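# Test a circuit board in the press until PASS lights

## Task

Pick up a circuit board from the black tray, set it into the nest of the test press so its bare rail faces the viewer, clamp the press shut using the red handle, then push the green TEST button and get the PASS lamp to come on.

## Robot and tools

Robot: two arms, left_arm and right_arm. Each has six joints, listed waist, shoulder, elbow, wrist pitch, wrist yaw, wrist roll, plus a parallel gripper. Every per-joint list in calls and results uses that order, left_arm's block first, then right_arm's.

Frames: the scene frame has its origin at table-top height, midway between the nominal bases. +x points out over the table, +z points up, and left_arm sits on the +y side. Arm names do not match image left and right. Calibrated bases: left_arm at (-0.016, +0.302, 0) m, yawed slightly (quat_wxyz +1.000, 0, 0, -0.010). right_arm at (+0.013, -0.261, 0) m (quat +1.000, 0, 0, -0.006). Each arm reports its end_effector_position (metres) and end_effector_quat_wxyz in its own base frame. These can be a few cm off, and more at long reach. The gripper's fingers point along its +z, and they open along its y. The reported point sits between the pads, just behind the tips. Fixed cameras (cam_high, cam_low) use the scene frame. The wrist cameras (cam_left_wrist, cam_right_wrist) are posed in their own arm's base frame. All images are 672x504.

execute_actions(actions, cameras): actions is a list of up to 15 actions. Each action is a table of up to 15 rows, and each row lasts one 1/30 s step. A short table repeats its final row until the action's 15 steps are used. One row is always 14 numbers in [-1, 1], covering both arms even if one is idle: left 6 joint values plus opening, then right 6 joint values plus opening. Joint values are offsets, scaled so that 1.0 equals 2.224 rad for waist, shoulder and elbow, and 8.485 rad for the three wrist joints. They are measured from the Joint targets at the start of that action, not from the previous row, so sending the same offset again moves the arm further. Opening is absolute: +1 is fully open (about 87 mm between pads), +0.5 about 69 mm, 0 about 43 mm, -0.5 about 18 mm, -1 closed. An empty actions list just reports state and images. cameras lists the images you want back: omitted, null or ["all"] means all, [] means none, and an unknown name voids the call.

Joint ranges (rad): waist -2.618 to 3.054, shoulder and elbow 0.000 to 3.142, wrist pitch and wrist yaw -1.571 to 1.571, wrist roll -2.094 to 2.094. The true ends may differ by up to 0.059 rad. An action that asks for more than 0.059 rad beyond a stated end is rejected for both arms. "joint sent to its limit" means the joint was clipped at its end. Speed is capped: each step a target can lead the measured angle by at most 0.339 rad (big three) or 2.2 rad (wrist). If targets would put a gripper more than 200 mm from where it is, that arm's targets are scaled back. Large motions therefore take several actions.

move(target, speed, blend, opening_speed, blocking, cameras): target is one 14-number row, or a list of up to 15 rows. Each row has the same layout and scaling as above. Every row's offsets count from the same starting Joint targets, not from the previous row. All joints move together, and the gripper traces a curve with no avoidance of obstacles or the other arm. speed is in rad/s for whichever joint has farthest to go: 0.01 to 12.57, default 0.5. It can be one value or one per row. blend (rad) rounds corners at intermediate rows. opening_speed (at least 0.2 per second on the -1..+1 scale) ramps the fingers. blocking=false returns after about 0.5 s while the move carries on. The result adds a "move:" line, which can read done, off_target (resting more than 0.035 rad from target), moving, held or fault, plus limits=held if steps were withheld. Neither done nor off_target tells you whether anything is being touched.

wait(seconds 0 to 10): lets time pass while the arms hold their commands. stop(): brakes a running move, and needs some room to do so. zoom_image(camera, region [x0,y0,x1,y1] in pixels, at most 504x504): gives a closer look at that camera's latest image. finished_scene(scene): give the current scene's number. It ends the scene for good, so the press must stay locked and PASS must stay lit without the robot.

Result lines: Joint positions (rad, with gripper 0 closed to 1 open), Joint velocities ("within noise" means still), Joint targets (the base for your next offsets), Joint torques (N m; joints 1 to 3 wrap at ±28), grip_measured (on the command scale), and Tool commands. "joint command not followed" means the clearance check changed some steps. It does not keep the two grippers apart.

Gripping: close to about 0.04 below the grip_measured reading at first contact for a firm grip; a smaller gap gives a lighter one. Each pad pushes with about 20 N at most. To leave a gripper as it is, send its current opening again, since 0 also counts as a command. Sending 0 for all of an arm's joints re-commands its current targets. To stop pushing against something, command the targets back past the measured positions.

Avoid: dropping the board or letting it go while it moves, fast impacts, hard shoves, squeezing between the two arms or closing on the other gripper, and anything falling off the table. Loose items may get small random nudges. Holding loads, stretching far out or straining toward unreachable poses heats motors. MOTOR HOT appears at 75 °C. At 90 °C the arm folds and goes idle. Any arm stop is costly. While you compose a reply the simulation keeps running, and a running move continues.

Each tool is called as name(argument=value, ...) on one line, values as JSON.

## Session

execute_actions(actions=[])

Scene clock: 0.00 s.
left_arm: end_effector_position=(+0.3338, -0.1033, +0.1563) grip_measured=+1.000 end_effector_quat_wxyz=(+0.503, -0.006, +0.841, -0.199) | right_arm: end_effector_position=(+0.2920, -0.0261, +0.2523) grip_measured=+0.976 end_effector_quat_wxyz=(+0.634, +0.243, +0.734, +0.026)
Joint positions: left_arm=[-0.177 1.075 0.633 0.008 0.175 -0.304 1] | right_arm=[0.039 0.67 0.68 -0.216 0.312 0.424 0.988]
Joint velocities: within noise
Joint torques (N m): no reading
Motor temperatures (°C): left_arm=[25 30 35 30 23 26 26] | right_arm=[26 34 34 30 26 25 26]
Heat: left arm: 35 °C; right arm: 34 °C.
Joint targets: left_arm=[-0.173 1.068 0.645 0.000 0.175 -0.304] | right_arm=[0.043 0.673 0.695 -0.214 0.312 0.423]
Tool commands: left_gripper/opening=+1.0 right_gripper/opening=+1.0
camera_calibration:
cam_left_wrist: T_world_to_cam=[[-0.171878, -0.931111, 0.321701, -0.0884225], [-0.970735, 0.104483, -0.216234, 0.390392], [0.167725, -0.349452, -0.92182, 0.189601], [0, 0, 0, 1]] pos_world=[0.331969, -0.056864, 0.287639]
cam_right_wrist: T_world_to_cam=[[-0.336506, -0.875046, -0.347934, 0.162899], [-0.77861, 0.466361, -0.419849, 0.366835], [0.52965, 0.129623, -0.838253, 0.198182], [0, 0, 0, 1]] pos_world=[0.235471, -0.0542227, 0.37682]

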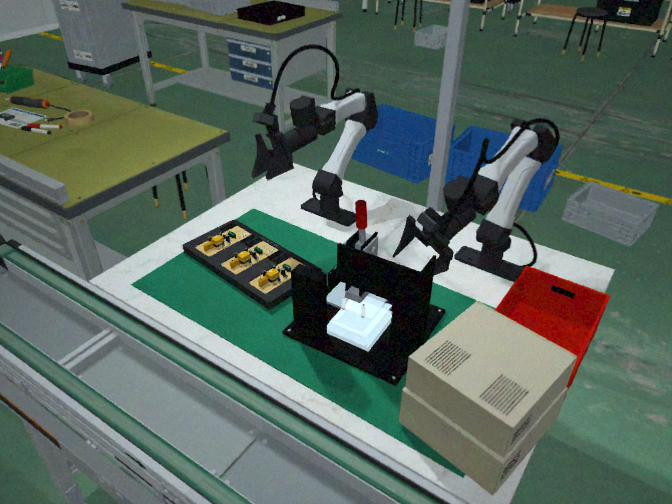

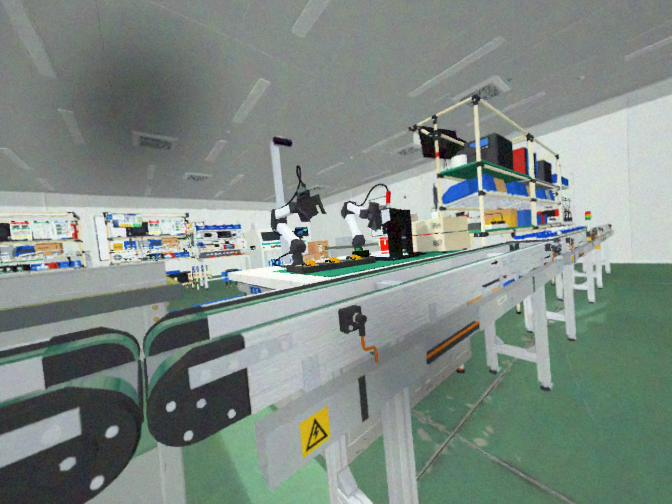

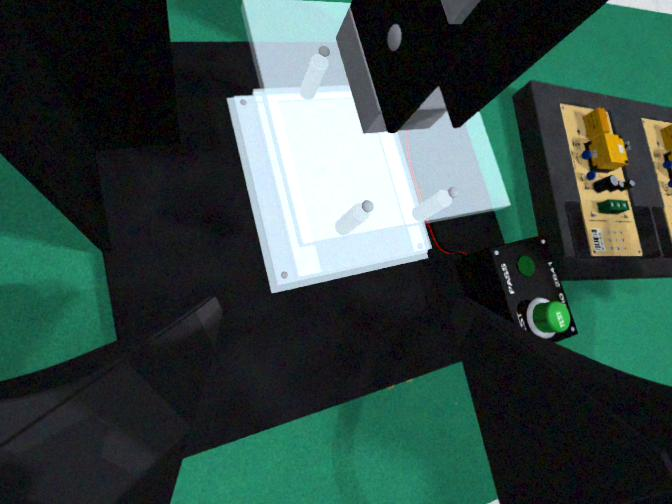

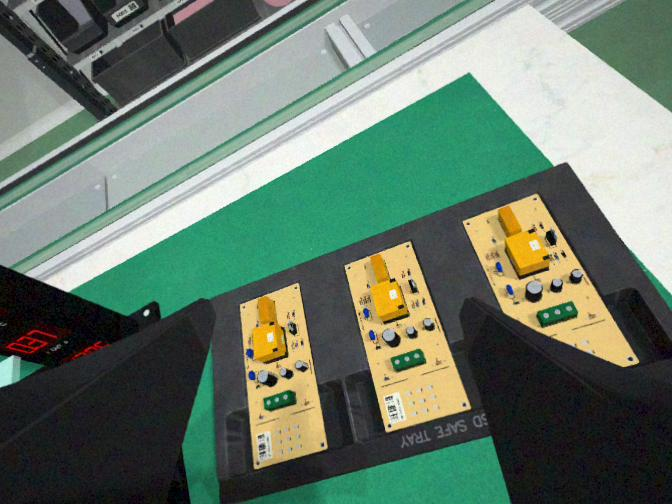

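move(target=[0.3026,-0.2104,0.1147,-0.053,0.0712,0.0358, 0.4496, 0.2716,0.2437,-0.1281,0.0824,0.0524,-0.0192, 1], speed=0.7)

Scene clock: 4.43 s.
left_arm: end_effector_position=(+0.2454, -0.0063, +0.3211) grip_measured=+0.450 end_effector_quat_wxyz=(+0.663, +0.066, +0.735, -0.126) | right_arm: end_effector_position=(+0.3271, +0.1046, +0.1162) grip_measured=+0.976 end_effector_quat_wxyz=(+0.609, +0.062, +0.790, -0.037)
Joint positions: left_arm=[0.496 0.593 0.875 -0.405 0.77 -0.011 0.725] | right_arm=[0.639 1.214 0.416 0.442 0.746 0.266 0.988]
Joint velocities: within noise
Joint torques (N m): left_arm=[0.54 1.62 7.49 1.25 0.26 0.13] | right_arm=[0.53 -2.78 6.27 2.35 0.17 -0.05]
Motor temperatures (°C): left_arm=[25 30 36 32 23 26 26] | right_arm=[26 34 35 32 26 25 26]
Heat: left arm: 36 °C; right arm: 35 °C.
Joint targets: left_arm=[0.500 0.600 0.900 -0.449 0.779 0.000] | right_arm=[0.647 1.215 0.410 0.486 0.756 0.260]
move: off_target (left_arm, right_arm); left_arm: the wrist pitch is farthest, 0.045 rad from its target; right_arm: the wrist pitch is farthest, 0.043 rad from its target
camera_calibration:
cam_left_wrist: T_world_to_cam=[[-0.238731, -0.967382, 0.0847329, 0.0258877], [-0.811424, 0.150784, -0.564673, 0.403187], [0.533478, -0.203559, -0.820953, 0.268999], [0, 0, 0, 1]] pos_world=[0.18983, 0.0190065, 0.446311]
cam_right_wrist: T_world_to_cam=[[-0.157707, -0.987284, -0.019974, 0.156879], [-0.900743, 0.152114, -0.406846, 0.347345], [0.404711, -0.0461711, -0.913278, 0.116671], [0, 0, 0, 1]] pos_world=[0.290391, 0.107435, 0.251003]

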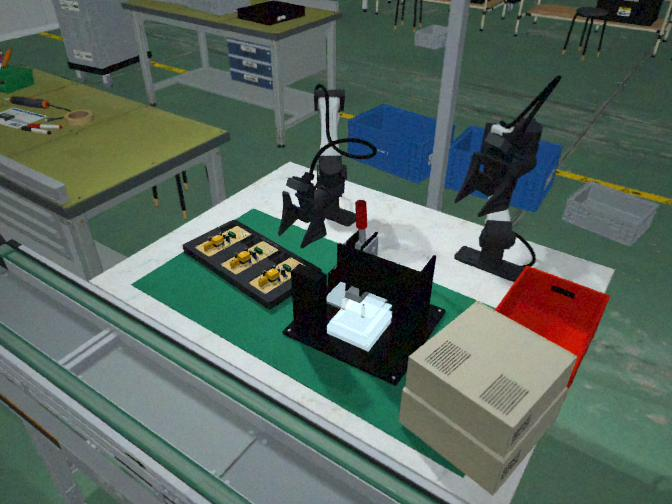

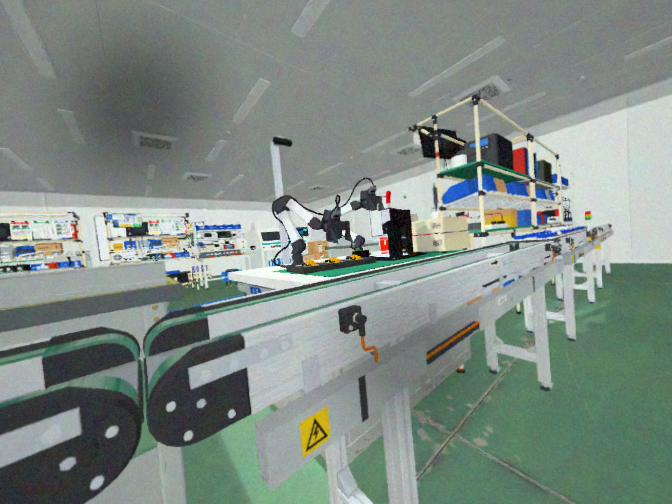

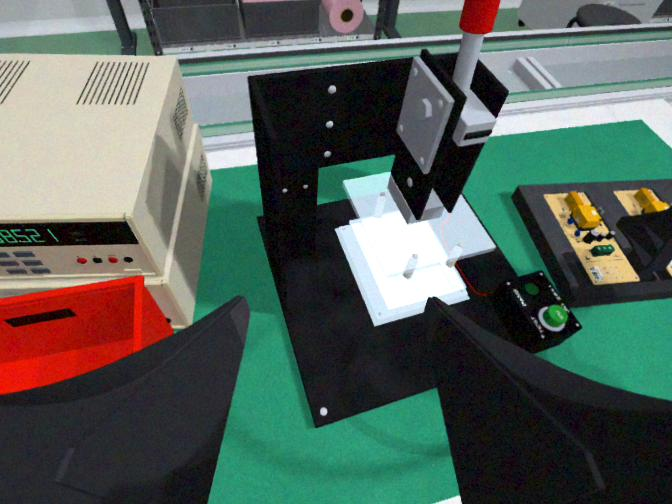

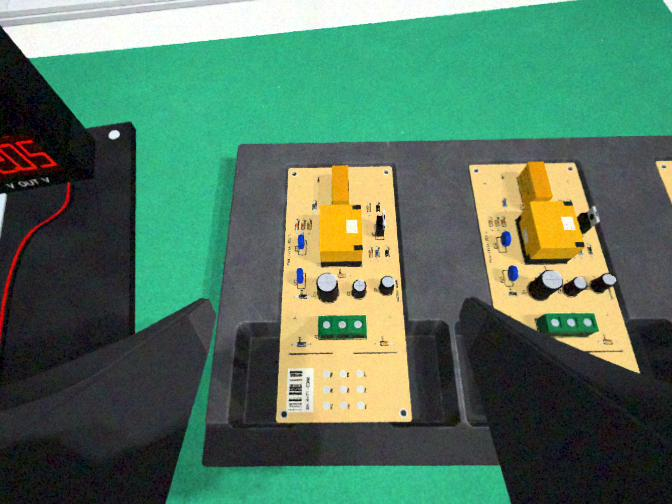

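move(target=[0,0,0,0,0,0, 0.4496, 0.0162,0.1538,-0.0724,0.0565,0.0052,0.0027, 1], speed=0.4, cameras=["cam_right_wrist"])

Scene clock: 8.20 s.
left_arm: end_effector_position=(+0.2454, -0.0065, +0.3210) grip_measured=+0.450 end_effector_quat_wxyz=(+0.663, +0.066, +0.735, -0.126) | right_arm: end_effector_position=(+0.3189, +0.1070, +0.0452) grip_measured=+0.976 end_effector_quat_wxyz=(+0.608, +0.057, +0.791, -0.046)
Joint positions: left_arm=[0.496 0.593 0.875 -0.406 0.77 -0.011 0.725] | right_arm=[0.679 1.552 0.255 0.922 0.79 0.27 0.988]
Joint velocities: within noise
Joint torques (N m): left_arm=[0.59 1.81 7.51 1.26 0.27 0.14] | right_arm=[0.64 -3.51 4.23 2.32 0.17 0.17]
Motor temperatures (°C): left_arm=[25 30 37 32 23 26 26] | right_arm=[26 34 35 34 26 25 26]
Heat: left arm: 37 °C; right arm: 35 °C.
Joint targets: left_arm=[0.500 0.600 0.900 -0.449 0.779 0.000] | right_arm=[0.683 1.557 0.249 0.965 0.801 0.283]
move: off_target (left_arm, right_arm); left_arm: the wrist pitch is farthest, 0.043 rad from its target; right_arm: the wrist pitch is farthest, 0.043 rad from its target
camera_calibration:
cam_right_wrist: T_world_to_cam=[[-0.160518, -0.987032, 0.000911938, 0.156493], [-0.90216, 0.146341, -0.405823, 0.311758], [0.400427, -0.0659647, -0.913951, 0.0586538], [0, 0, 0, 1]] pos_world=[0.282889, 0.11271, 0.179982]
Images, in order (width x height): cam_right_wrist 672x504.

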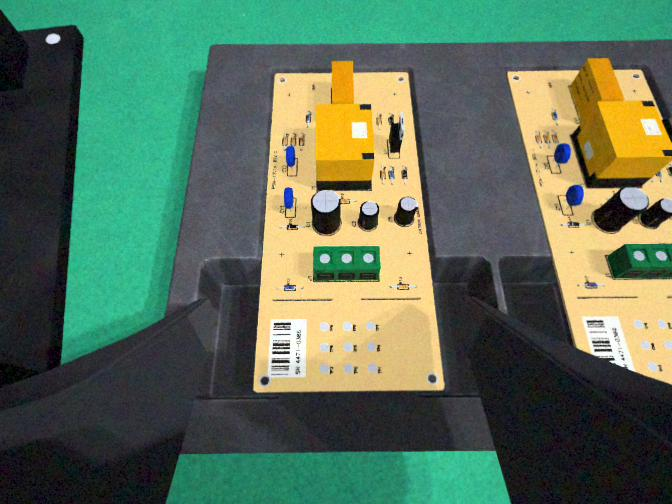

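move(target=[0,0,0,0,0,0, 0.4496, -0.0103,0.0643,-0.0135,0.0204,-0.0025,0.0002, 1], speed=0.15, cameras=["cam_right_wrist"])

zoom_image(camera="cam_right_wrist", region=[170, 200, 600, 504])

Scene clock: 11.13 s.
left_arm: end_effector_position=(+0.2454, -0.0065, +0.3210) grip_measured=+0.450 end_effector_quat_wxyz=(+0.663, +0.066, +0.735, -0.126) | right_arm: end_effector_position=(+0.3190, +0.1022, +0.0262) grip_measured=+0.976 end_effector_quat_wxyz=(+0.608, +0.064, +0.790, -0.048)
Joint positions: left_arm=[0.496 0.593 0.875 -0.406 0.77 -0.011 0.725] | right_arm=[0.666 1.692 0.226 1.094 0.791 0.272 0.988]
Joint velocities: within noise
Joint torques (N m): left_arm=[0.57 1.69 7.45 1.25 0.27 0.12] | right_arm=[-0.38 -3.74 3.26 2.33 -0.03 0.15]
Motor temperatures (°C): left_arm=[25 30 37 32 23 26 26] | right_arm=[26 34 35 35 26 25 26]
Heat: left arm: 37 °C; right arm: 35 °C.
Joint targets: left_arm=[0.500 0.600 0.900 -0.449 0.779 0.000] | right_arm=[0.660 1.700 0.219 1.138 0.780 0.285]
move: off_target (left_arm, right_arm); left_arm: the wrist pitch is farthest, 0.043 rad from its target; right_arm: the wrist pitch is farthest, 0.044 rad from its target
camera_calibration:
cam_right_wrist: T_world_to_cam=[[-0.173638, -0.984801, -0.00403941, 0.15577], [-0.89883, 0.160153, -0.40799, 0.302444], [0.402436, -0.0672117, -0.912978, 0.0404915], [0, 0, 0, 1]] pos_world=[0.282598, 0.107686, 0.160991]
Images, in order (width x height): cam_right_wrist 672x504.

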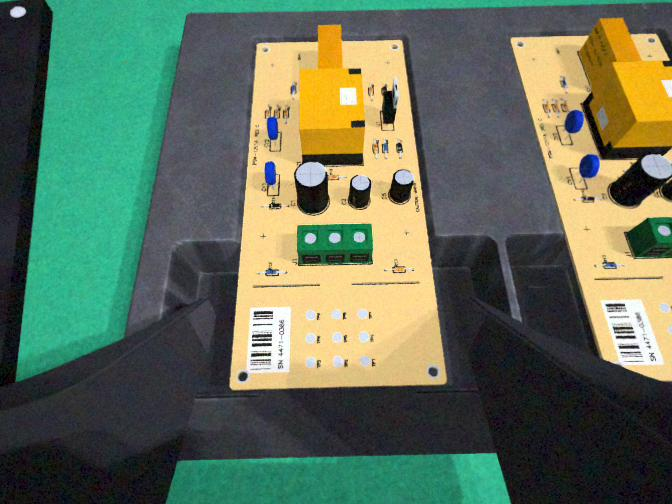

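Scaled by 1.172 from the camera's 672x504 image, which has a finer 960x720 frame.

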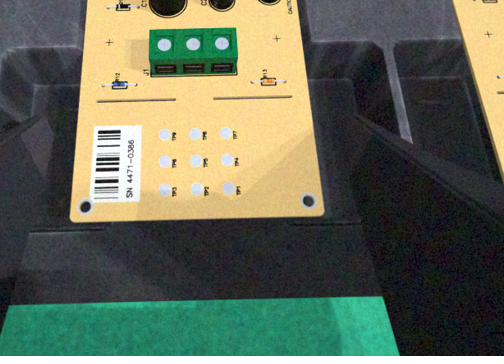

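move(target=[0,0,0,0,0,0, 0.4496, 0,0,0,0,-0.001,0, 0.5], opening_speed=0.6, cameras=[])

move(target=[0,0,0,0,0,0, 0.4496, 0,0,0,0,0,0, 0.42], opening_speed=0.2, cameras=["cam_right_wrist"])

Scene clock: 12.97 s.
left_arm: end_effector_position=(+0.2454, -0.0065, +0.3210) grip_measured=+0.450 end_effector_quat_wxyz=(+0.663, +0.066, +0.735, -0.126) | right_arm: end_effector_position=(+0.3191, +0.1034, +0.0260) grip_measured=+0.500 end_effector_quat_wxyz=(+0.608, +0.062, +0.790, -0.045)
Joint positions: left_arm=[0.496 0.593 0.875 -0.406 0.77 -0.011 0.725] | right_arm=[0.666 1.692 0.226 1.095 0.784 0.272 0.75]
Joint velocities: within noise
Joint torques (N m): left_arm=[0.54 1.8 7.53 1.26 0.26 0.14] | right_arm=[-0.36 -3.74 3.25 2.33 -0.04 0.16]
Motor temperatures (°C): left_arm=[25 30 38 33 23 26 26] | right_arm=[26 35 35 35 26 25 26]
Heat: left arm: 38 °C; right arm: 35 °C.
Joint targets: left_arm=[0.500 0.600 0.900 -0.449 0.779 0.000] | right_arm=[0.660 1.700 0.219 1.138 0.771 0.285]
move: off_target (left_arm, right_arm); left_arm: the wrist pitch is farthest, 0.043 rad from its target; right_arm: the wrist pitch is farthest, 0.043 rad from its target
No camera images: "cameras" was empty.

Scene clock: 13.57 s.
left_arm: end_effector_position=(+0.2454, -0.0065, +0.3210) grip_measured=+0.450 end_effector_quat_wxyz=(+0.663, +0.066, +0.735, -0.126) | right_arm: end_effector_position=(+0.3191, +0.1034, +0.0260) grip_measured=+0.476 end_effector_quat_wxyz=(+0.608, +0.062, +0.790, -0.045)
Joint positions: left_arm=[0.496 0.593 0.875 -0.406 0.77 -0.011 0.725] | right_arm=[0.666 1.692 0.226 1.095 0.784 0.272 0.738]
Joint velocities: within noise
Joint torques (N m): left_arm=[0.57 1.77 7.5 1.27 0.26 0.1] | right_arm=[-0.36 -3.74 3.26 2.33 -0.04 0.16]
Motor temperatures (°C): left_arm=[25 30 38 33 23 26 26] | right_arm=[26 35 35 36 26 25 26]
Heat: left arm: 38 °C; right arm: 36 °C.
Joint targets: left_arm=[0.500 0.600 0.900 -0.449 0.779 0.000] | right_arm=[0.660 1.700 0.219 1.138 0.771 0.285]
move: off_target (left_arm, right_arm); left_arm: the wrist pitch is farthest, 0.043 rad from its target; right_arm: the wrist pitch is farthest, 0.043 rad from its target
camera_calibration:
cam_right_wrist: T_world_to_cam=[[-0.167321, -0.985884, -0.00600829, 0.155155], [-0.900369, 0.155285, -0.406476, 0.303143], [0.401671, -0.0626022, -0.913642, 0.0401001], [0, 0, 0, 1]] pos_world=[0.282794, 0.108402, 0.16079]
Images, in order (width x height): cam_right_wrist 672x504.

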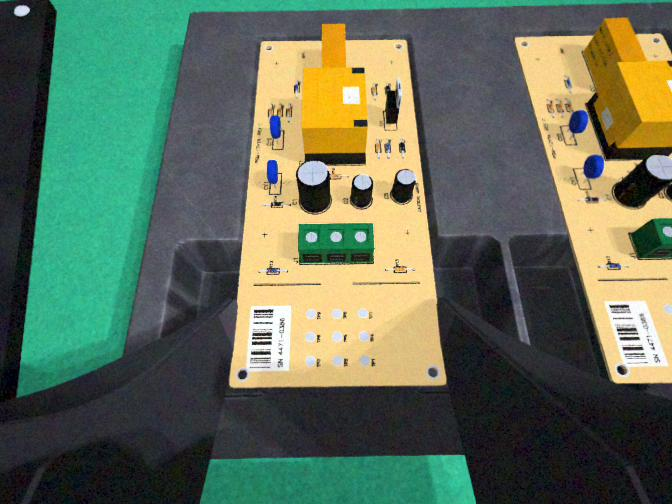

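move(target=[[0,0,0,0,0,0, 0.4496, 0,-0.0312,0.0043,-0.0093,0,0, 0.42],[0,0,0,0,0,0, 0.4496, 0,-0.3822,0.1331,-0.1341,0,0, 0.42],[0,0,0,0,0,0, 0.4496, 0.2581,-0.1349,0.3219,-0.1659,0.0481,0.0530, 0.42],[0,0,0,0,0,0, 0.4496, 0.3655,0.1007,0.4141,-0.1618,0.0618,0.0905, 0.42]], speed=[0.06,0.6,0.6,0.5], blend=[0.02,0.1,0.1,0])

Scene clock: 22.07 s.
left_arm: end_effector_position=(+0.2454, -0.0069, +0.3210) grip_measured=+0.450 end_effector_quat_wxyz=(+0.663, +0.067, +0.735, -0.126) | right_arm: end_effector_position=(+0.1955, +0.3643, +0.0799) grip_measured=+0.475 end_effector_quat_wxyz=(+0.618, -0.015, +0.786, +0.015)
Joint positions: left_arm=[0.495 0.593 0.875 -0.406 0.77 -0.011 0.725] | right_arm=[1.473 1.917 1.108 -0.239 1.295 1.038 0.738]
Joint velocities: within noise
Joint torques (N m): left_arm=[0.54 1.68 7.51 1.27 0.3 0.12] | right_arm=[0.01 -7.66 8.95 1.05 0.36 0.18]
Motor temperatures (°C): left_arm=[25 30 39 33 23 26 26] | right_arm=[26 35 36 36 26 25 27]
Heat: left arm: 39 °C; right arm: 36 °C.
Joint targets: left_arm=[0.500 0.600 0.900 -0.449 0.779 0.000] | right_arm=[1.473 1.924 1.140 -0.235 1.295 1.053]
move: off_target (left_arm); left_arm: the wrist pitch is farthest, 0.043 rad from its target
camera_calibration:
cam_left_wrist: T_world_to_cam=[[-0.240979, -0.966811, 0.0848875, 0.0259503], [-0.811351, 0.152687, -0.564266, 0.402942], [0.532577, -0.20485, -0.821218, 0.26917], [0, 0, 0, 1]] pos_world=[0.189827, 0.0187045, 0.446211]
cam_right_wrist: T_world_to_cam=[[0.027104, -0.999602, -0.00783309, 0.359201], [-0.904409, -0.0211835, -0.426139, 0.239946], [0.425804, 0.0186344, -0.904624, 0.120238], [0, 0, 0, 1]] pos_world=[0.156076, 0.3619, 0.213834]

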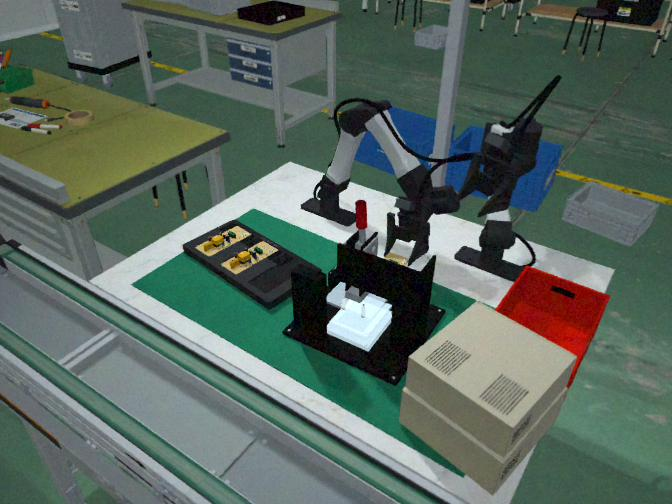

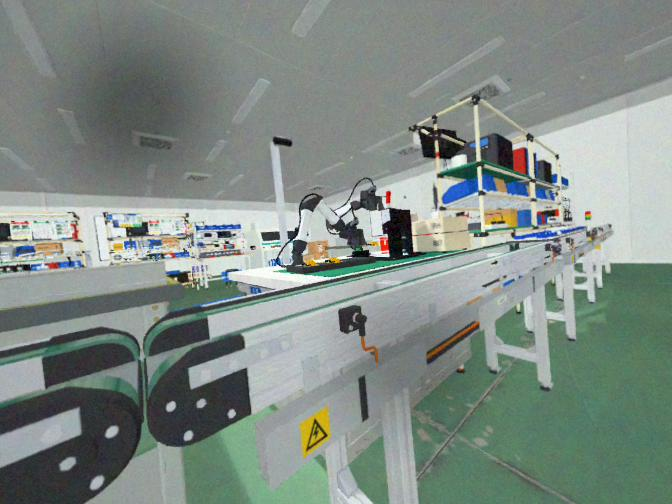

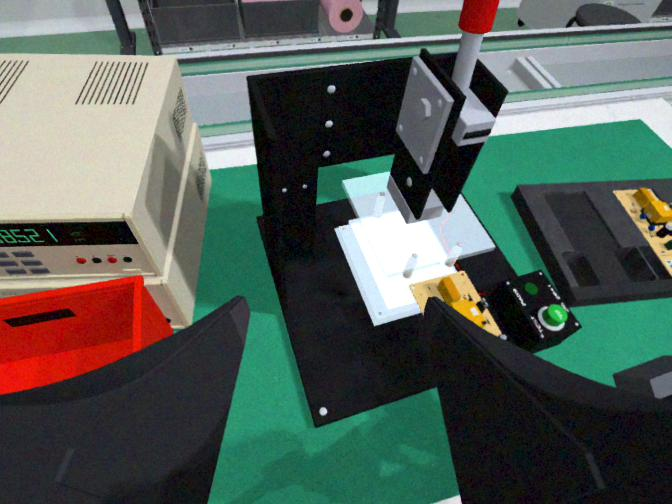

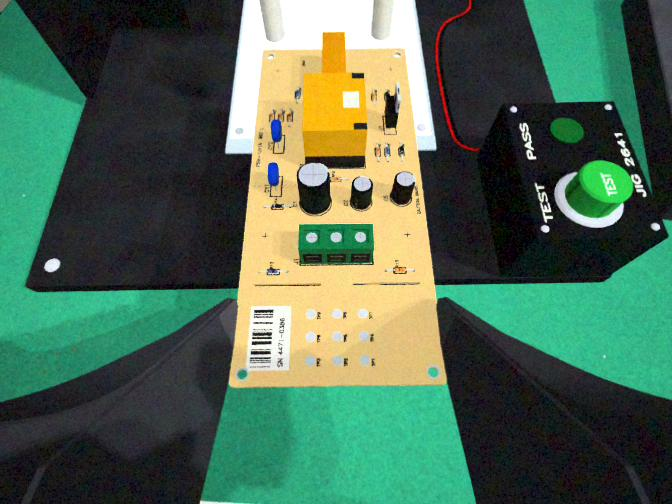

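zoom_image(camera="cam_right_wrist", region=[200, 0, 480, 200])

Scaled by 1.800 from the camera's 672x504 image, which has a finer 960x720 frame.

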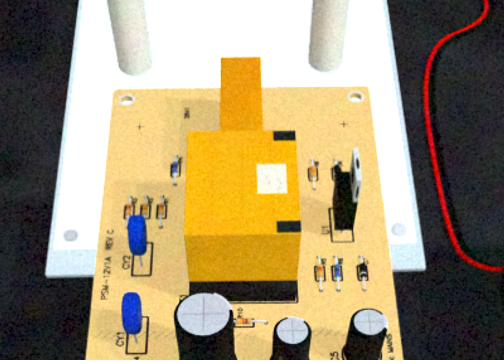

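move(target=[[0,0,0,0,0,0, 0.4496, -0.009,0.0301,-0.0382,0.0218,-0.0039,-0.0074, 0.42],[0,0,0,0,0,0, 0.4496, -0.0832,0.0436,-0.0531,0.0687,-0.0184,-0.0499, 0.42]], speed=[0.15,0.25], blend=[0.01,0], cameras=["cam_left_wrist","cam_right_wrist"])

zoom_image(camera="cam_right_wrist", region=[160, 0, 520, 300])

Scene clock: 30.50 s.
left_arm: end_effector_position=(+0.2454, -0.0069, +0.3210) grip_measured=+0.450 end_effector_quat_wxyz=(+0.663, +0.067, +0.735, -0.126) | right_arm: end_effector_position=(+0.2628, +0.3699, +0.0493) grip_measured=+0.475 end_effector_quat_wxyz=(+0.608, -0.023, +0.793, +0.017)
Joint positions: left_arm=[0.495 0.593 0.875 -0.406 0.77 -0.011 0.725] | right_arm=[1.289 2.011 1.028 0.301 1.145 0.634 0.738]
Joint velocities: within noise
Joint torques (N m): left_arm=[0.53 1.78 7.53 1.26 0.28 0.12] | right_arm=[-0.09 -8.03 5.23 1.99 0.17 -0.05]
Motor temperatures (°C): left_arm=[25 30 40 34 23 26 26] | right_arm=[26 37 38 35 26 25 27]
Heat: left arm: 40 °C; right arm: 38 °C.
Joint targets: left_arm=[0.500 0.600 0.900 -0.449 0.779 0.000] | right_arm=[1.288 2.021 1.022 0.348 1.139 0.629]
move: off_target (left_arm, right_arm); left_arm: the wrist pitch is farthest, 0.043 rad from its target; right_arm: the wrist pitch is farthest, 0.047 rad from its target
camera_calibration:
cam_left_wrist: T_world_to_cam=[[-0.240979, -0.966811, 0.0848875, 0.0259503], [-0.811351, 0.152687, -0.564266, 0.402942], [0.532577, -0.20485, -0.821218, 0.26917], [0, 0, 0, 1]] pos_world=[0.189827, 0.0187045, 0.446211]
cam_right_wrist: T_world_to_cam=[[0.04346, -0.999055, -0.000226617, 0.357865], [-0.914195, -0.039677, -0.403327, 0.29617], [0.402937, 0.0177357, -0.915056, 0.0706444], [0, 0, 0, 1]] pos_world=[0.226739, 0.368025, 0.184178]
Images, in order (width x height): cam_left_wrist 672x504, cam_right_wrist 672x504.

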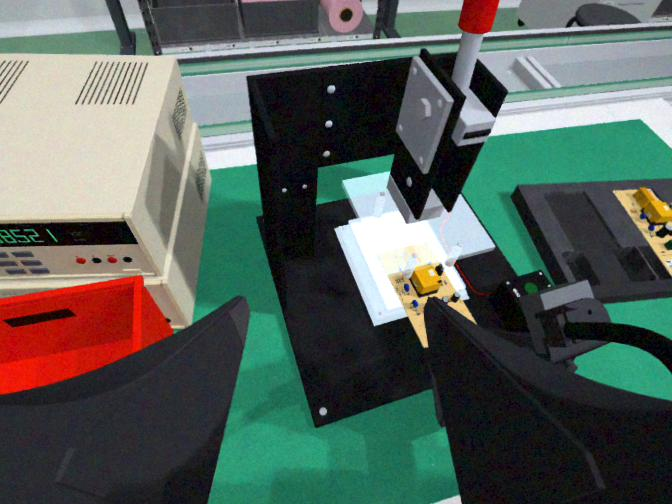

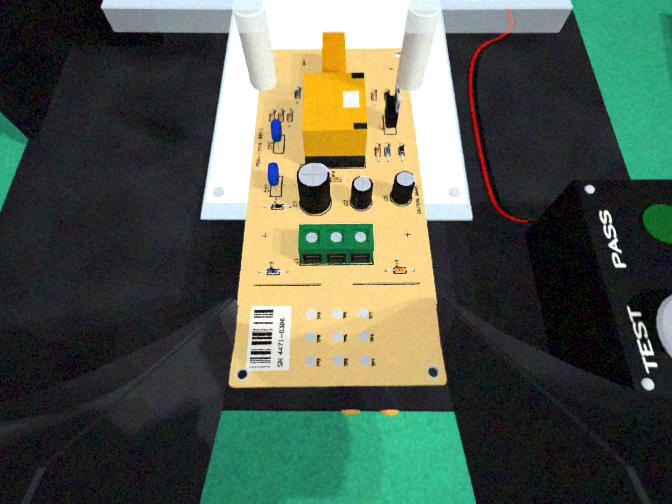

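Scaled by 1.400 from the camera's 672x504 image, which has a finer 960x720 frame.

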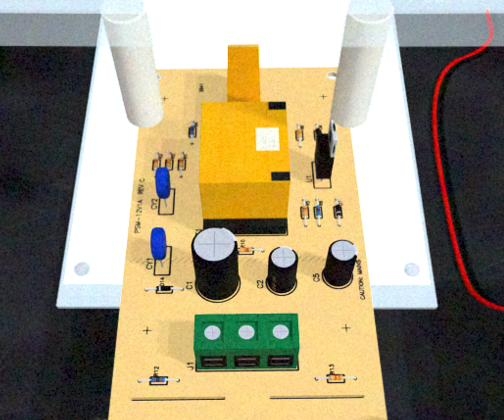

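move(target=[0,0,0,0,0,0, 0.4496, -0.0598,0.0342,0.0459,0.0179,-0.0125,-0.0184, 0.42], speed=0.1, cameras=["cam_left_wrist","cam_right_wrist"])

zoom_image(camera="cam_right_wrist", region=[160, 0, 520, 300])

Scene clock: 34.10 s.
left_arm: end_effector_position=(+0.2454, -0.0069, +0.3210) grip_measured=+0.450 end_effector_quat_wxyz=(+0.663, +0.067, +0.735, -0.126) | right_arm: end_effector_position=(+0.3138, +0.3720, +0.0442) grip_measured=+0.475 end_effector_quat_wxyz=(+0.607, -0.025, +0.794, +0.013)
Joint positions: left_arm=[0.495 0.593 0.875 -0.406 0.77 -0.011 0.725] | right_arm=[1.167 2.086 1.086 0.446 1.046 0.481 0.738]
Joint velocities: within noise
Joint torques (N m): left_arm=[0.47 1.7 7.42 1.25 0.27 0.13] | right_arm=[-0.5 -8.51 9.37 2.21 0.06 -0.08]
Motor temperatures (°C): left_arm=[25 30 41 34 23 26 26] | right_arm=[26 38 38 36 26 25 27]
Heat: left arm: 41 °C; right arm: 38 °C.
Joint targets: left_arm=[0.500 0.600 0.900 -0.449 0.779 0.000] | right_arm=[1.155 2.097 1.124 0.500 1.033 0.473]
move: off_target (left_arm, right_arm); left_arm: the wrist pitch is farthest, 0.043 rad from its target; right_arm: the wrist pitch is farthest, 0.054 rad from its target
camera_calibration:
cam_left_wrist: T_world_to_cam=[[-0.240979, -0.966811, 0.0848875, 0.0259503], [-0.811351, 0.152687, -0.564266, 0.402942], [0.532577, -0.20485, -0.821218, 0.26917], [0, 0, 0, 1]] pos_world=[0.189827, 0.0187045, 0.446211]
cam_right_wrist: T_world_to_cam=[[0.0419623, -0.999087, 0.00796697, 0.357876], [-0.915472, -0.0416418, -0.400221, 0.341835], [0.400188, 0.00950064, -0.916384, 0.0494401], [0, 0, 0, 1]] pos_world=[0.278138, 0.371314, 0.179264]
Images, in order (width x height): cam_left_wrist 672x504, cam_right_wrist 672x504.

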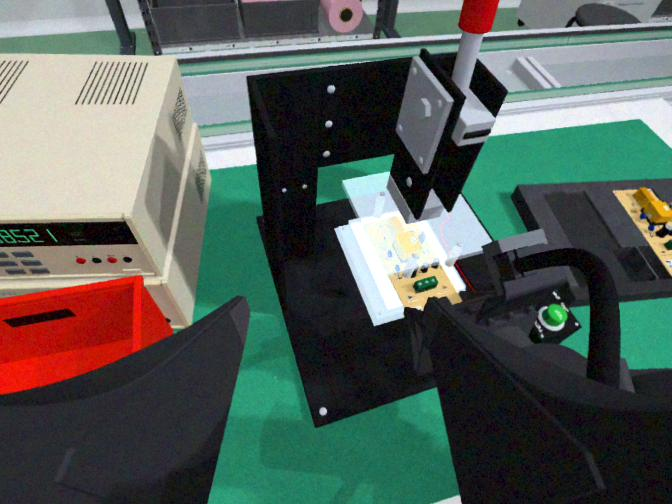

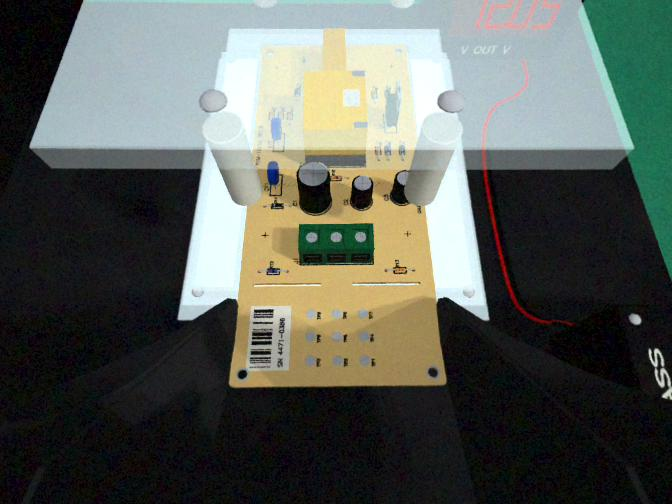

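Scaled by 1.400 from the camera's 672x504 image, which has a finer 960x720 frame.

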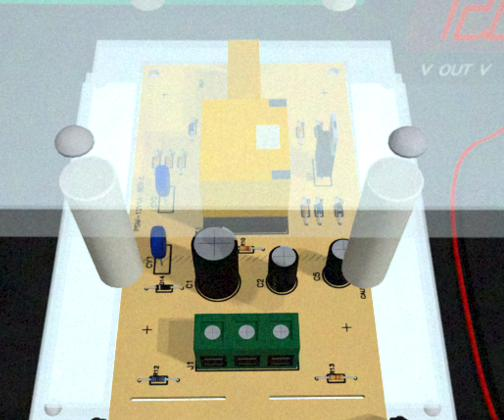

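move(target=[0,0,0,0,0,0, 0.4496, -0.0060,0.0020,0.003,0.0015,-0.0012,-0.0018, 0.42], speed=0.05, cameras=["cam_right_wrist"])

Scene clock: 35.83 s.
left_arm: end_effector_position=(+0.2454, -0.0069, +0.3210) grip_measured=+0.450 end_effector_quat_wxyz=(+0.663, +0.067, +0.735, -0.126) | right_arm: end_effector_position=(+0.3138, +0.3722, +0.0442) grip_measured=+0.475 end_effector_quat_wxyz=(+0.606, -0.027, +0.795, +0.013)
Joint positions: left_arm=[0.495 0.593 0.875 -0.406 0.77 -0.011 0.725] | right_arm=[1.167 2.086 1.086 0.446 1.044 0.477 0.738]
Joint velocities: within noise
Joint torques (N m): left_arm=[0.69 1.73 7.54 1.22 0.26 0.11] | right_arm=[-1.7 -8.16 9.99 2.35 -0.01 -0.22]
Motor temperatures (°C): left_arm=[25 30 41 34 23 26 26] | right_arm=[26 38 38 36 26 25 27]
Heat: left arm: 41 °C; right arm: 38 °C.
Joint targets: left_arm=[0.500 0.600 0.900 -0.449 0.779 0.000] | right_arm=[1.142 2.101 1.131 0.513 1.023 0.458]
move: off_target (left_arm, right_arm); left_arm: the wrist pitch is farthest, 0.043 rad from its target; right_arm: the wrist pitch is farthest, 0.066 rad from its target
camera_calibration:
cam_right_wrist: T_world_to_cam=[[0.0447118, -0.998941, 0.0108489, 0.357038], [-0.915499, -0.0453185, -0.399759, 0.343235], [0.399827, 0.00794181, -0.916556, 0.050104], [0, 0, 0, 1]] pos_world=[0.278235, 0.371817, 0.179261]
Images, in order (width x height): cam_right_wrist 672x504.

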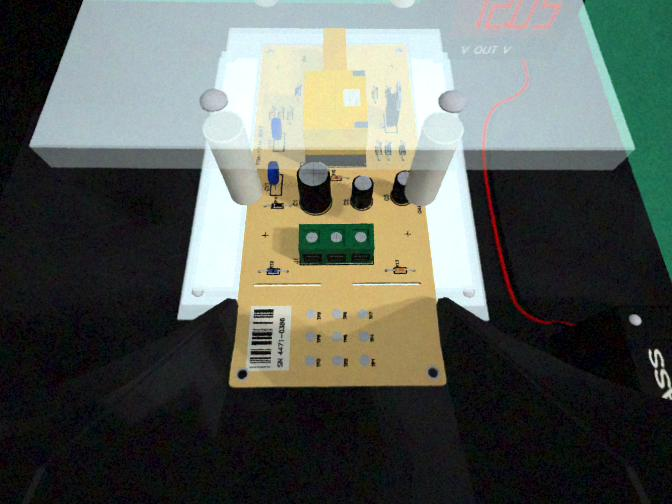

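move(target=[0,0,0,0,0,0, 0.4496, 0.0130,0.0076,-0.0247,0.0004,0.0015,0.0024, 0.42], speed=0.06, cameras=["cam_right_wrist"])

zoom_image(camera="cam_right_wrist", region=[160, 0, 520, 400])

Scene clock: 38.37 s.
left_arm: end_effector_position=(+0.2454, -0.0069, +0.3210) grip_measured=+0.450 end_effector_quat_wxyz=(+0.663, +0.067, +0.735, -0.126) | right_arm: end_effector_position=(+0.3136, +0.3735, +0.0402) grip_measured=+0.475 end_effector_quat_wxyz=(+0.609, -0.026, +0.793, +0.013)
Joint positions: left_arm=[0.495 0.593 0.875 -0.406 0.77 -0.011 0.725] | right_arm=[1.17 2.103 1.086 0.469 1.051 0.476 0.738]
Joint velocities: within noise
Joint torques (N m): left_arm=[0.62 1.68 7.46 1.24 0.3 0.12] | right_arm=[0.61 -8.28 4.88 2.14 0.03 0.04]
Motor temperatures (°C): left_arm=[25 30 41 34 23 26 26] | right_arm=[26 38 39 37 26 25 27]
Heat: left arm: 41 °C; right arm: 39 °C.
Joint targets: left_arm=[0.500 0.600 0.900 -0.449 0.779 0.000] | right_arm=[1.171 2.118 1.076 0.516 1.036 0.478]
move: off_target (left_arm, right_arm); left_arm: the wrist pitch is farthest, 0.043 rad from its target; right_arm: the wrist pitch is farthest, 0.047 rad from its target
camera_calibration:
cam_right_wrist: T_world_to_cam=[[0.0418391, -0.999087, 0.00859676, 0.35937], [-0.913311, -0.0417329, -0.405118, 0.339653], [0.405107, 0.00909826, -0.914224, 0.0442608], [0, 0, 0, 1]] pos_world=[0.277243, 0.372814, 0.174974]
Images, in order (width x height): cam_right_wrist 672x504.

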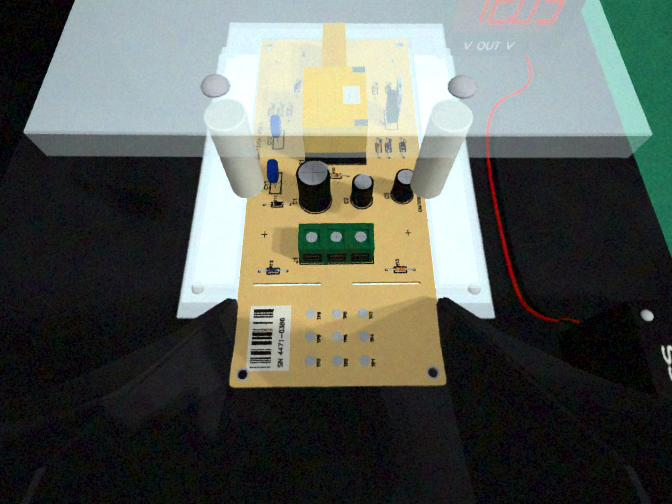

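Scaled by 1.260 from the camera's 672x504 image, which has a finer 960x720 frame.

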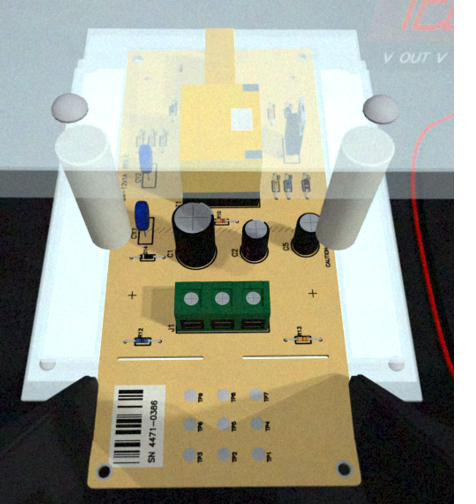

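move(target=[0,0,0,0,0,0, 0.4496, 0,0.0045,-0.003,0.0008,0,0, 0.42], speed=0.05, cameras=[])

move(target=[0,0,0,0,0,0, 0.4496, 0,0,0,0,0,0, 0.62], opening_speed=0.25, cameras=["cam_right_wrist","cam_left_wrist"])

zoom_image(camera="cam_right_wrist", region=[160, 0, 520, 400])

Scene clock: 39.93 s.
left_arm: end_effector_position=(+0.2454, -0.0069, +0.3210) grip_measured=+0.450 end_effector_quat_wxyz=(+0.663, +0.067, +0.735, -0.126) | right_arm: end_effector_position=(+0.3132, +0.3743, +0.0391) grip_measured=+0.475 end_effector_quat_wxyz=(+0.611, -0.023, +0.791, +0.018)
Joint positions: left_arm=[0.495 0.593 0.875 -0.406 0.77 -0.011 0.725] | right_arm=[1.171 2.107 1.079 0.494 1.051 0.476 0.738]
Joint velocities: within noise
Joint torques (N m): left_arm=[0.59 1.69 7.57 1.23 0.27 0.1] | right_arm=[0.49 -7.83 4.89 1.94 0.03 0.04]
Motor temperatures (°C): left_arm=[25 30 41 34 23 26 26] | right_arm=[26 39 39 37 26 25 27]
Heat: left arm: 41 °C; right arm: 39 °C.
Joint targets: left_arm=[0.500 0.600 0.900 -0.449 0.779 0.000] | right_arm=[1.171 2.128 1.069 0.523 1.036 0.478]
move: off_target (left_arm); left_arm: the wrist pitch is farthest, 0.043 rad from its target
No camera images: "cameras" was empty.

Scene clock: 40.93 s.
left_arm: end_effector_position=(+0.2454, -0.0069, +0.3210) grip_measured=+0.450 end_effector_quat_wxyz=(+0.663, +0.067, +0.735, -0.126) | right_arm: end_effector_position=(+0.3134, +0.3737, +0.0348) grip_measured=+0.620 end_effector_quat_wxyz=(+0.609, -0.025, +0.793, +0.015)
Joint positions: left_arm=[0.495 0.593 0.875 -0.406 0.77 -0.011 0.725] | right_arm=[1.17 2.116 1.079 0.494 1.048 0.475 0.81]
Joint velocities: within noise
Joint torques (N m): left_arm=[0.64 1.78 7.42 1.25 0.26 0.13] | right_arm=[0.5 -8.55 4.85 1.93 0.06 0.04]
Motor temperatures (°C): left_arm=[25 30 42 34 23 26 26] | right_arm=[26 39 39 37 26 25 27]
Heat: left arm: 42 °C; right arm: 39 °C.
Joint targets: left_arm=[0.500 0.600 0.900 -0.449 0.779 0.000] | right_arm=[1.171 2.128 1.069 0.523 1.036 0.478]
move: off_target (left_arm); left_arm: the wrist pitch is farthest, 0.043 rad from its target
camera_calibration:
cam_left_wrist: T_world_to_cam=[[-0.240979, -0.966811, 0.0848875, 0.0259503], [-0.811351, 0.152687, -0.564266, 0.402942], [0.532577, -0.20485, -0.821218, 0.26917], [0, 0, 0, 1]] pos_world=[0.189827, 0.0187045, 0.446211]
cam_right_wrist: T_world_to_cam=[[0.0442819, -0.999007, 0.00500014, 0.358936], [-0.91313, -0.0425047, -0.405446, 0.337559], [0.405255, 0.0133881, -0.914106, 0.0377541], [0, 0, 0, 1]] pos_world=[0.277041, 0.372422, 0.169578]
Images, in order (width x height): cam_left_wrist 672x504, cam_right_wrist 672x504.

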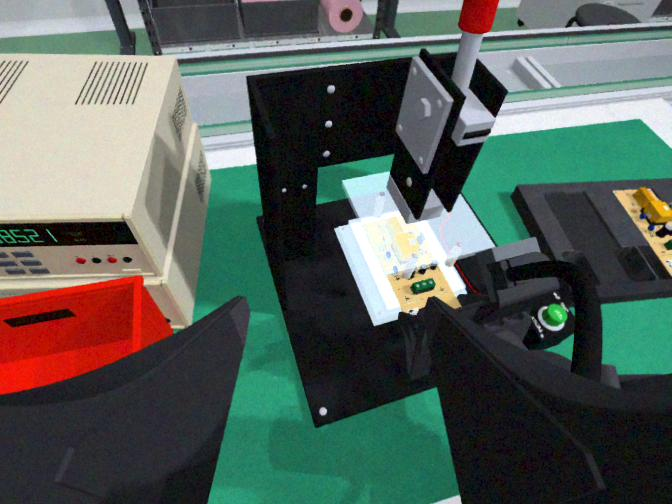

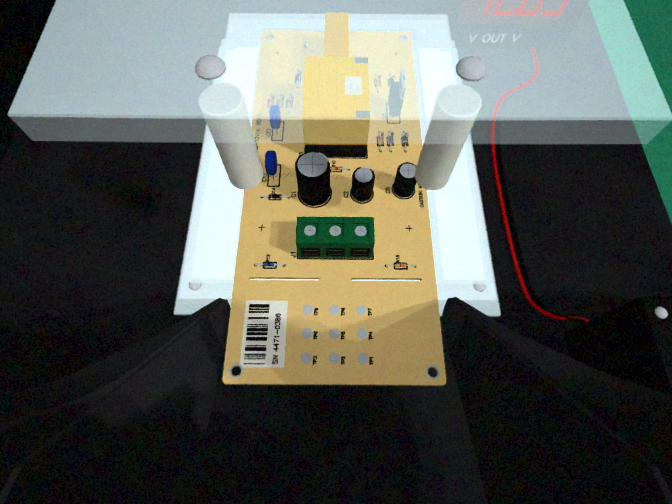

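Scaled by 1.260 from the camera's 672x504 image, which has a finer 960x720 frame.

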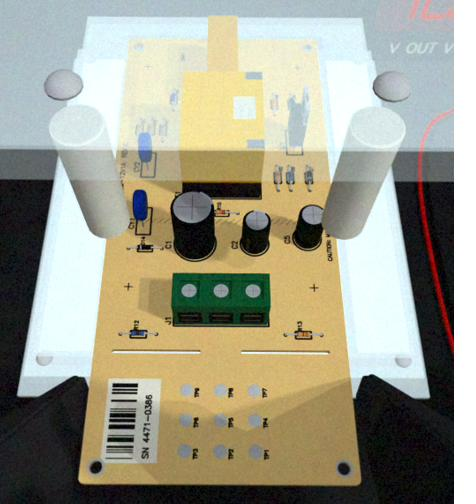

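move(target=[[0,0,0,0,0,0, 0.4496, 0,0,0,0,0,0, 0.8],[0,0,0,0,0,0, 0.4496, 0.0764,-0.08,-0.0162,-0.0404,0.0193,0.0303, 0.8]], speed=[0.1,0.2], opening_speed=0.5, cameras=["cam_right_wrist","cam_left_wrist"])

zoom_image(camera="cam_right_wrist", region=[150, 0, 520, 300])

zoom_image(camera="cam_left_wrist", region=[300, 0, 600, 350])

Scene clock: 48.43 s.
left_arm: end_effector_position=(+0.2454, -0.0069, +0.3210) grip_measured=+0.450 end_effector_quat_wxyz=(+0.663, +0.067, +0.735, -0.126) | right_arm: end_effector_position=(+0.2435, +0.3739, +0.0532) grip_measured=+0.800 end_effector_quat_wxyz=(+0.609, -0.020, +0.793, +0.021)
Joint positions: left_arm=[0.495 0.593 0.875 -0.406 0.77 -0.011 0.725] | right_arm=[1.341 1.995 1.042 0.204 1.184 0.721 0.9]
Joint velocities: within noise
Joint torques (N m): left_arm=[0.64 1.73 7.49 1.29 0.28 0.13] | right_arm=[0.4 -12.22 5.04 1.11 0.41 0.16]
Motor temperatures (°C): left_arm=[25 30 42 35 23 26 26] | right_arm=[26 42 38 37 26 25 27]
Heat: left arm: 42 °C; right arm: 42 °C.
Joint targets: left_arm=[0.500 0.600 0.900 -0.449 0.779 0.000] | right_arm=[1.341 1.950 1.033 0.180 1.199 0.735]
move: off_target (left_arm, right_arm); left_arm: the wrist pitch is farthest, 0.043 rad from its target; right_arm: the shoulder is farthest, 0.045 rad from its target
camera_calibration:
cam_left_wrist: T_world_to_cam=[[-0.240979, -0.966811, 0.0848875, 0.0259503], [-0.811351, 0.152687, -0.564266, 0.402942], [0.532577, -0.20485, -0.821218, 0.26917], [0, 0, 0, 1]] pos_world=[0.189827, 0.0187045, 0.446211]
cam_right_wrist: T_world_to_cam=[[0.0437998, -0.998974, -0.0115202, 0.363149], [-0.913111, -0.0353511, -0.406175, 0.278597], [0.405351, 0.0283096, -0.913723, 0.0773223], [0, 0, 0, 1]] pos_world=[0.207141, 0.370436, 0.187994]
Images, in order (width x height): cam_left_wrist 672x504, cam_right_wrist 672x504.

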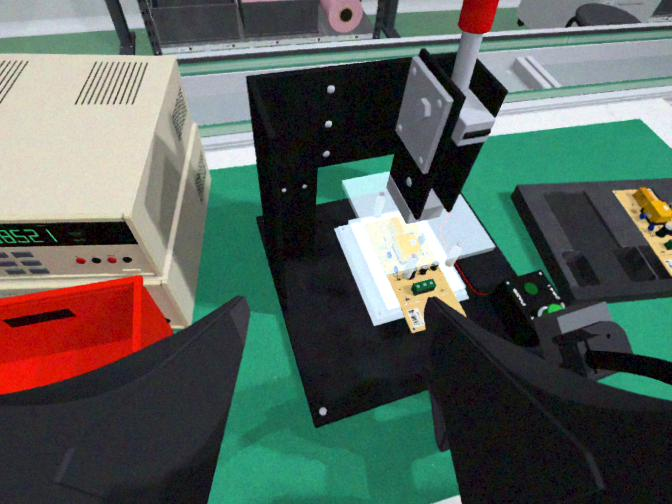

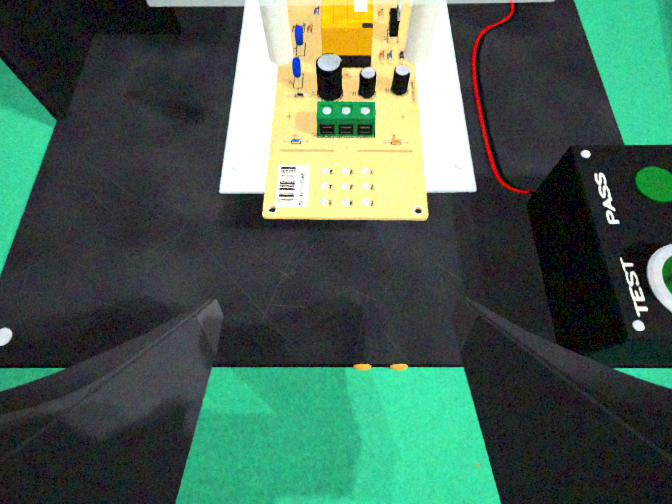

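Scaled by 1.362 from the camera's 672x504 image, which has a finer 960x720 frame.

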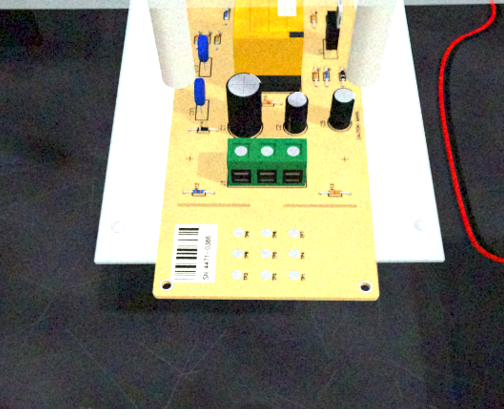

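Scaled by 1.440 from the camera's 672x504 image, which has a finer 960x720 frame.

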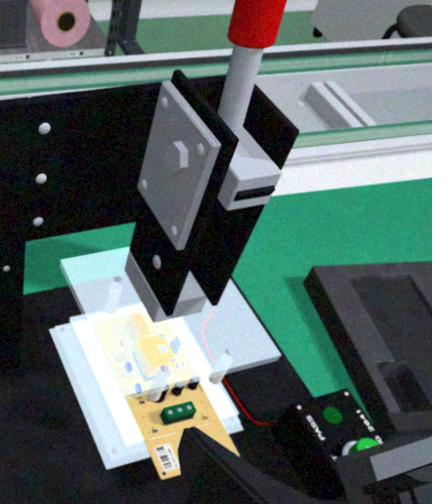

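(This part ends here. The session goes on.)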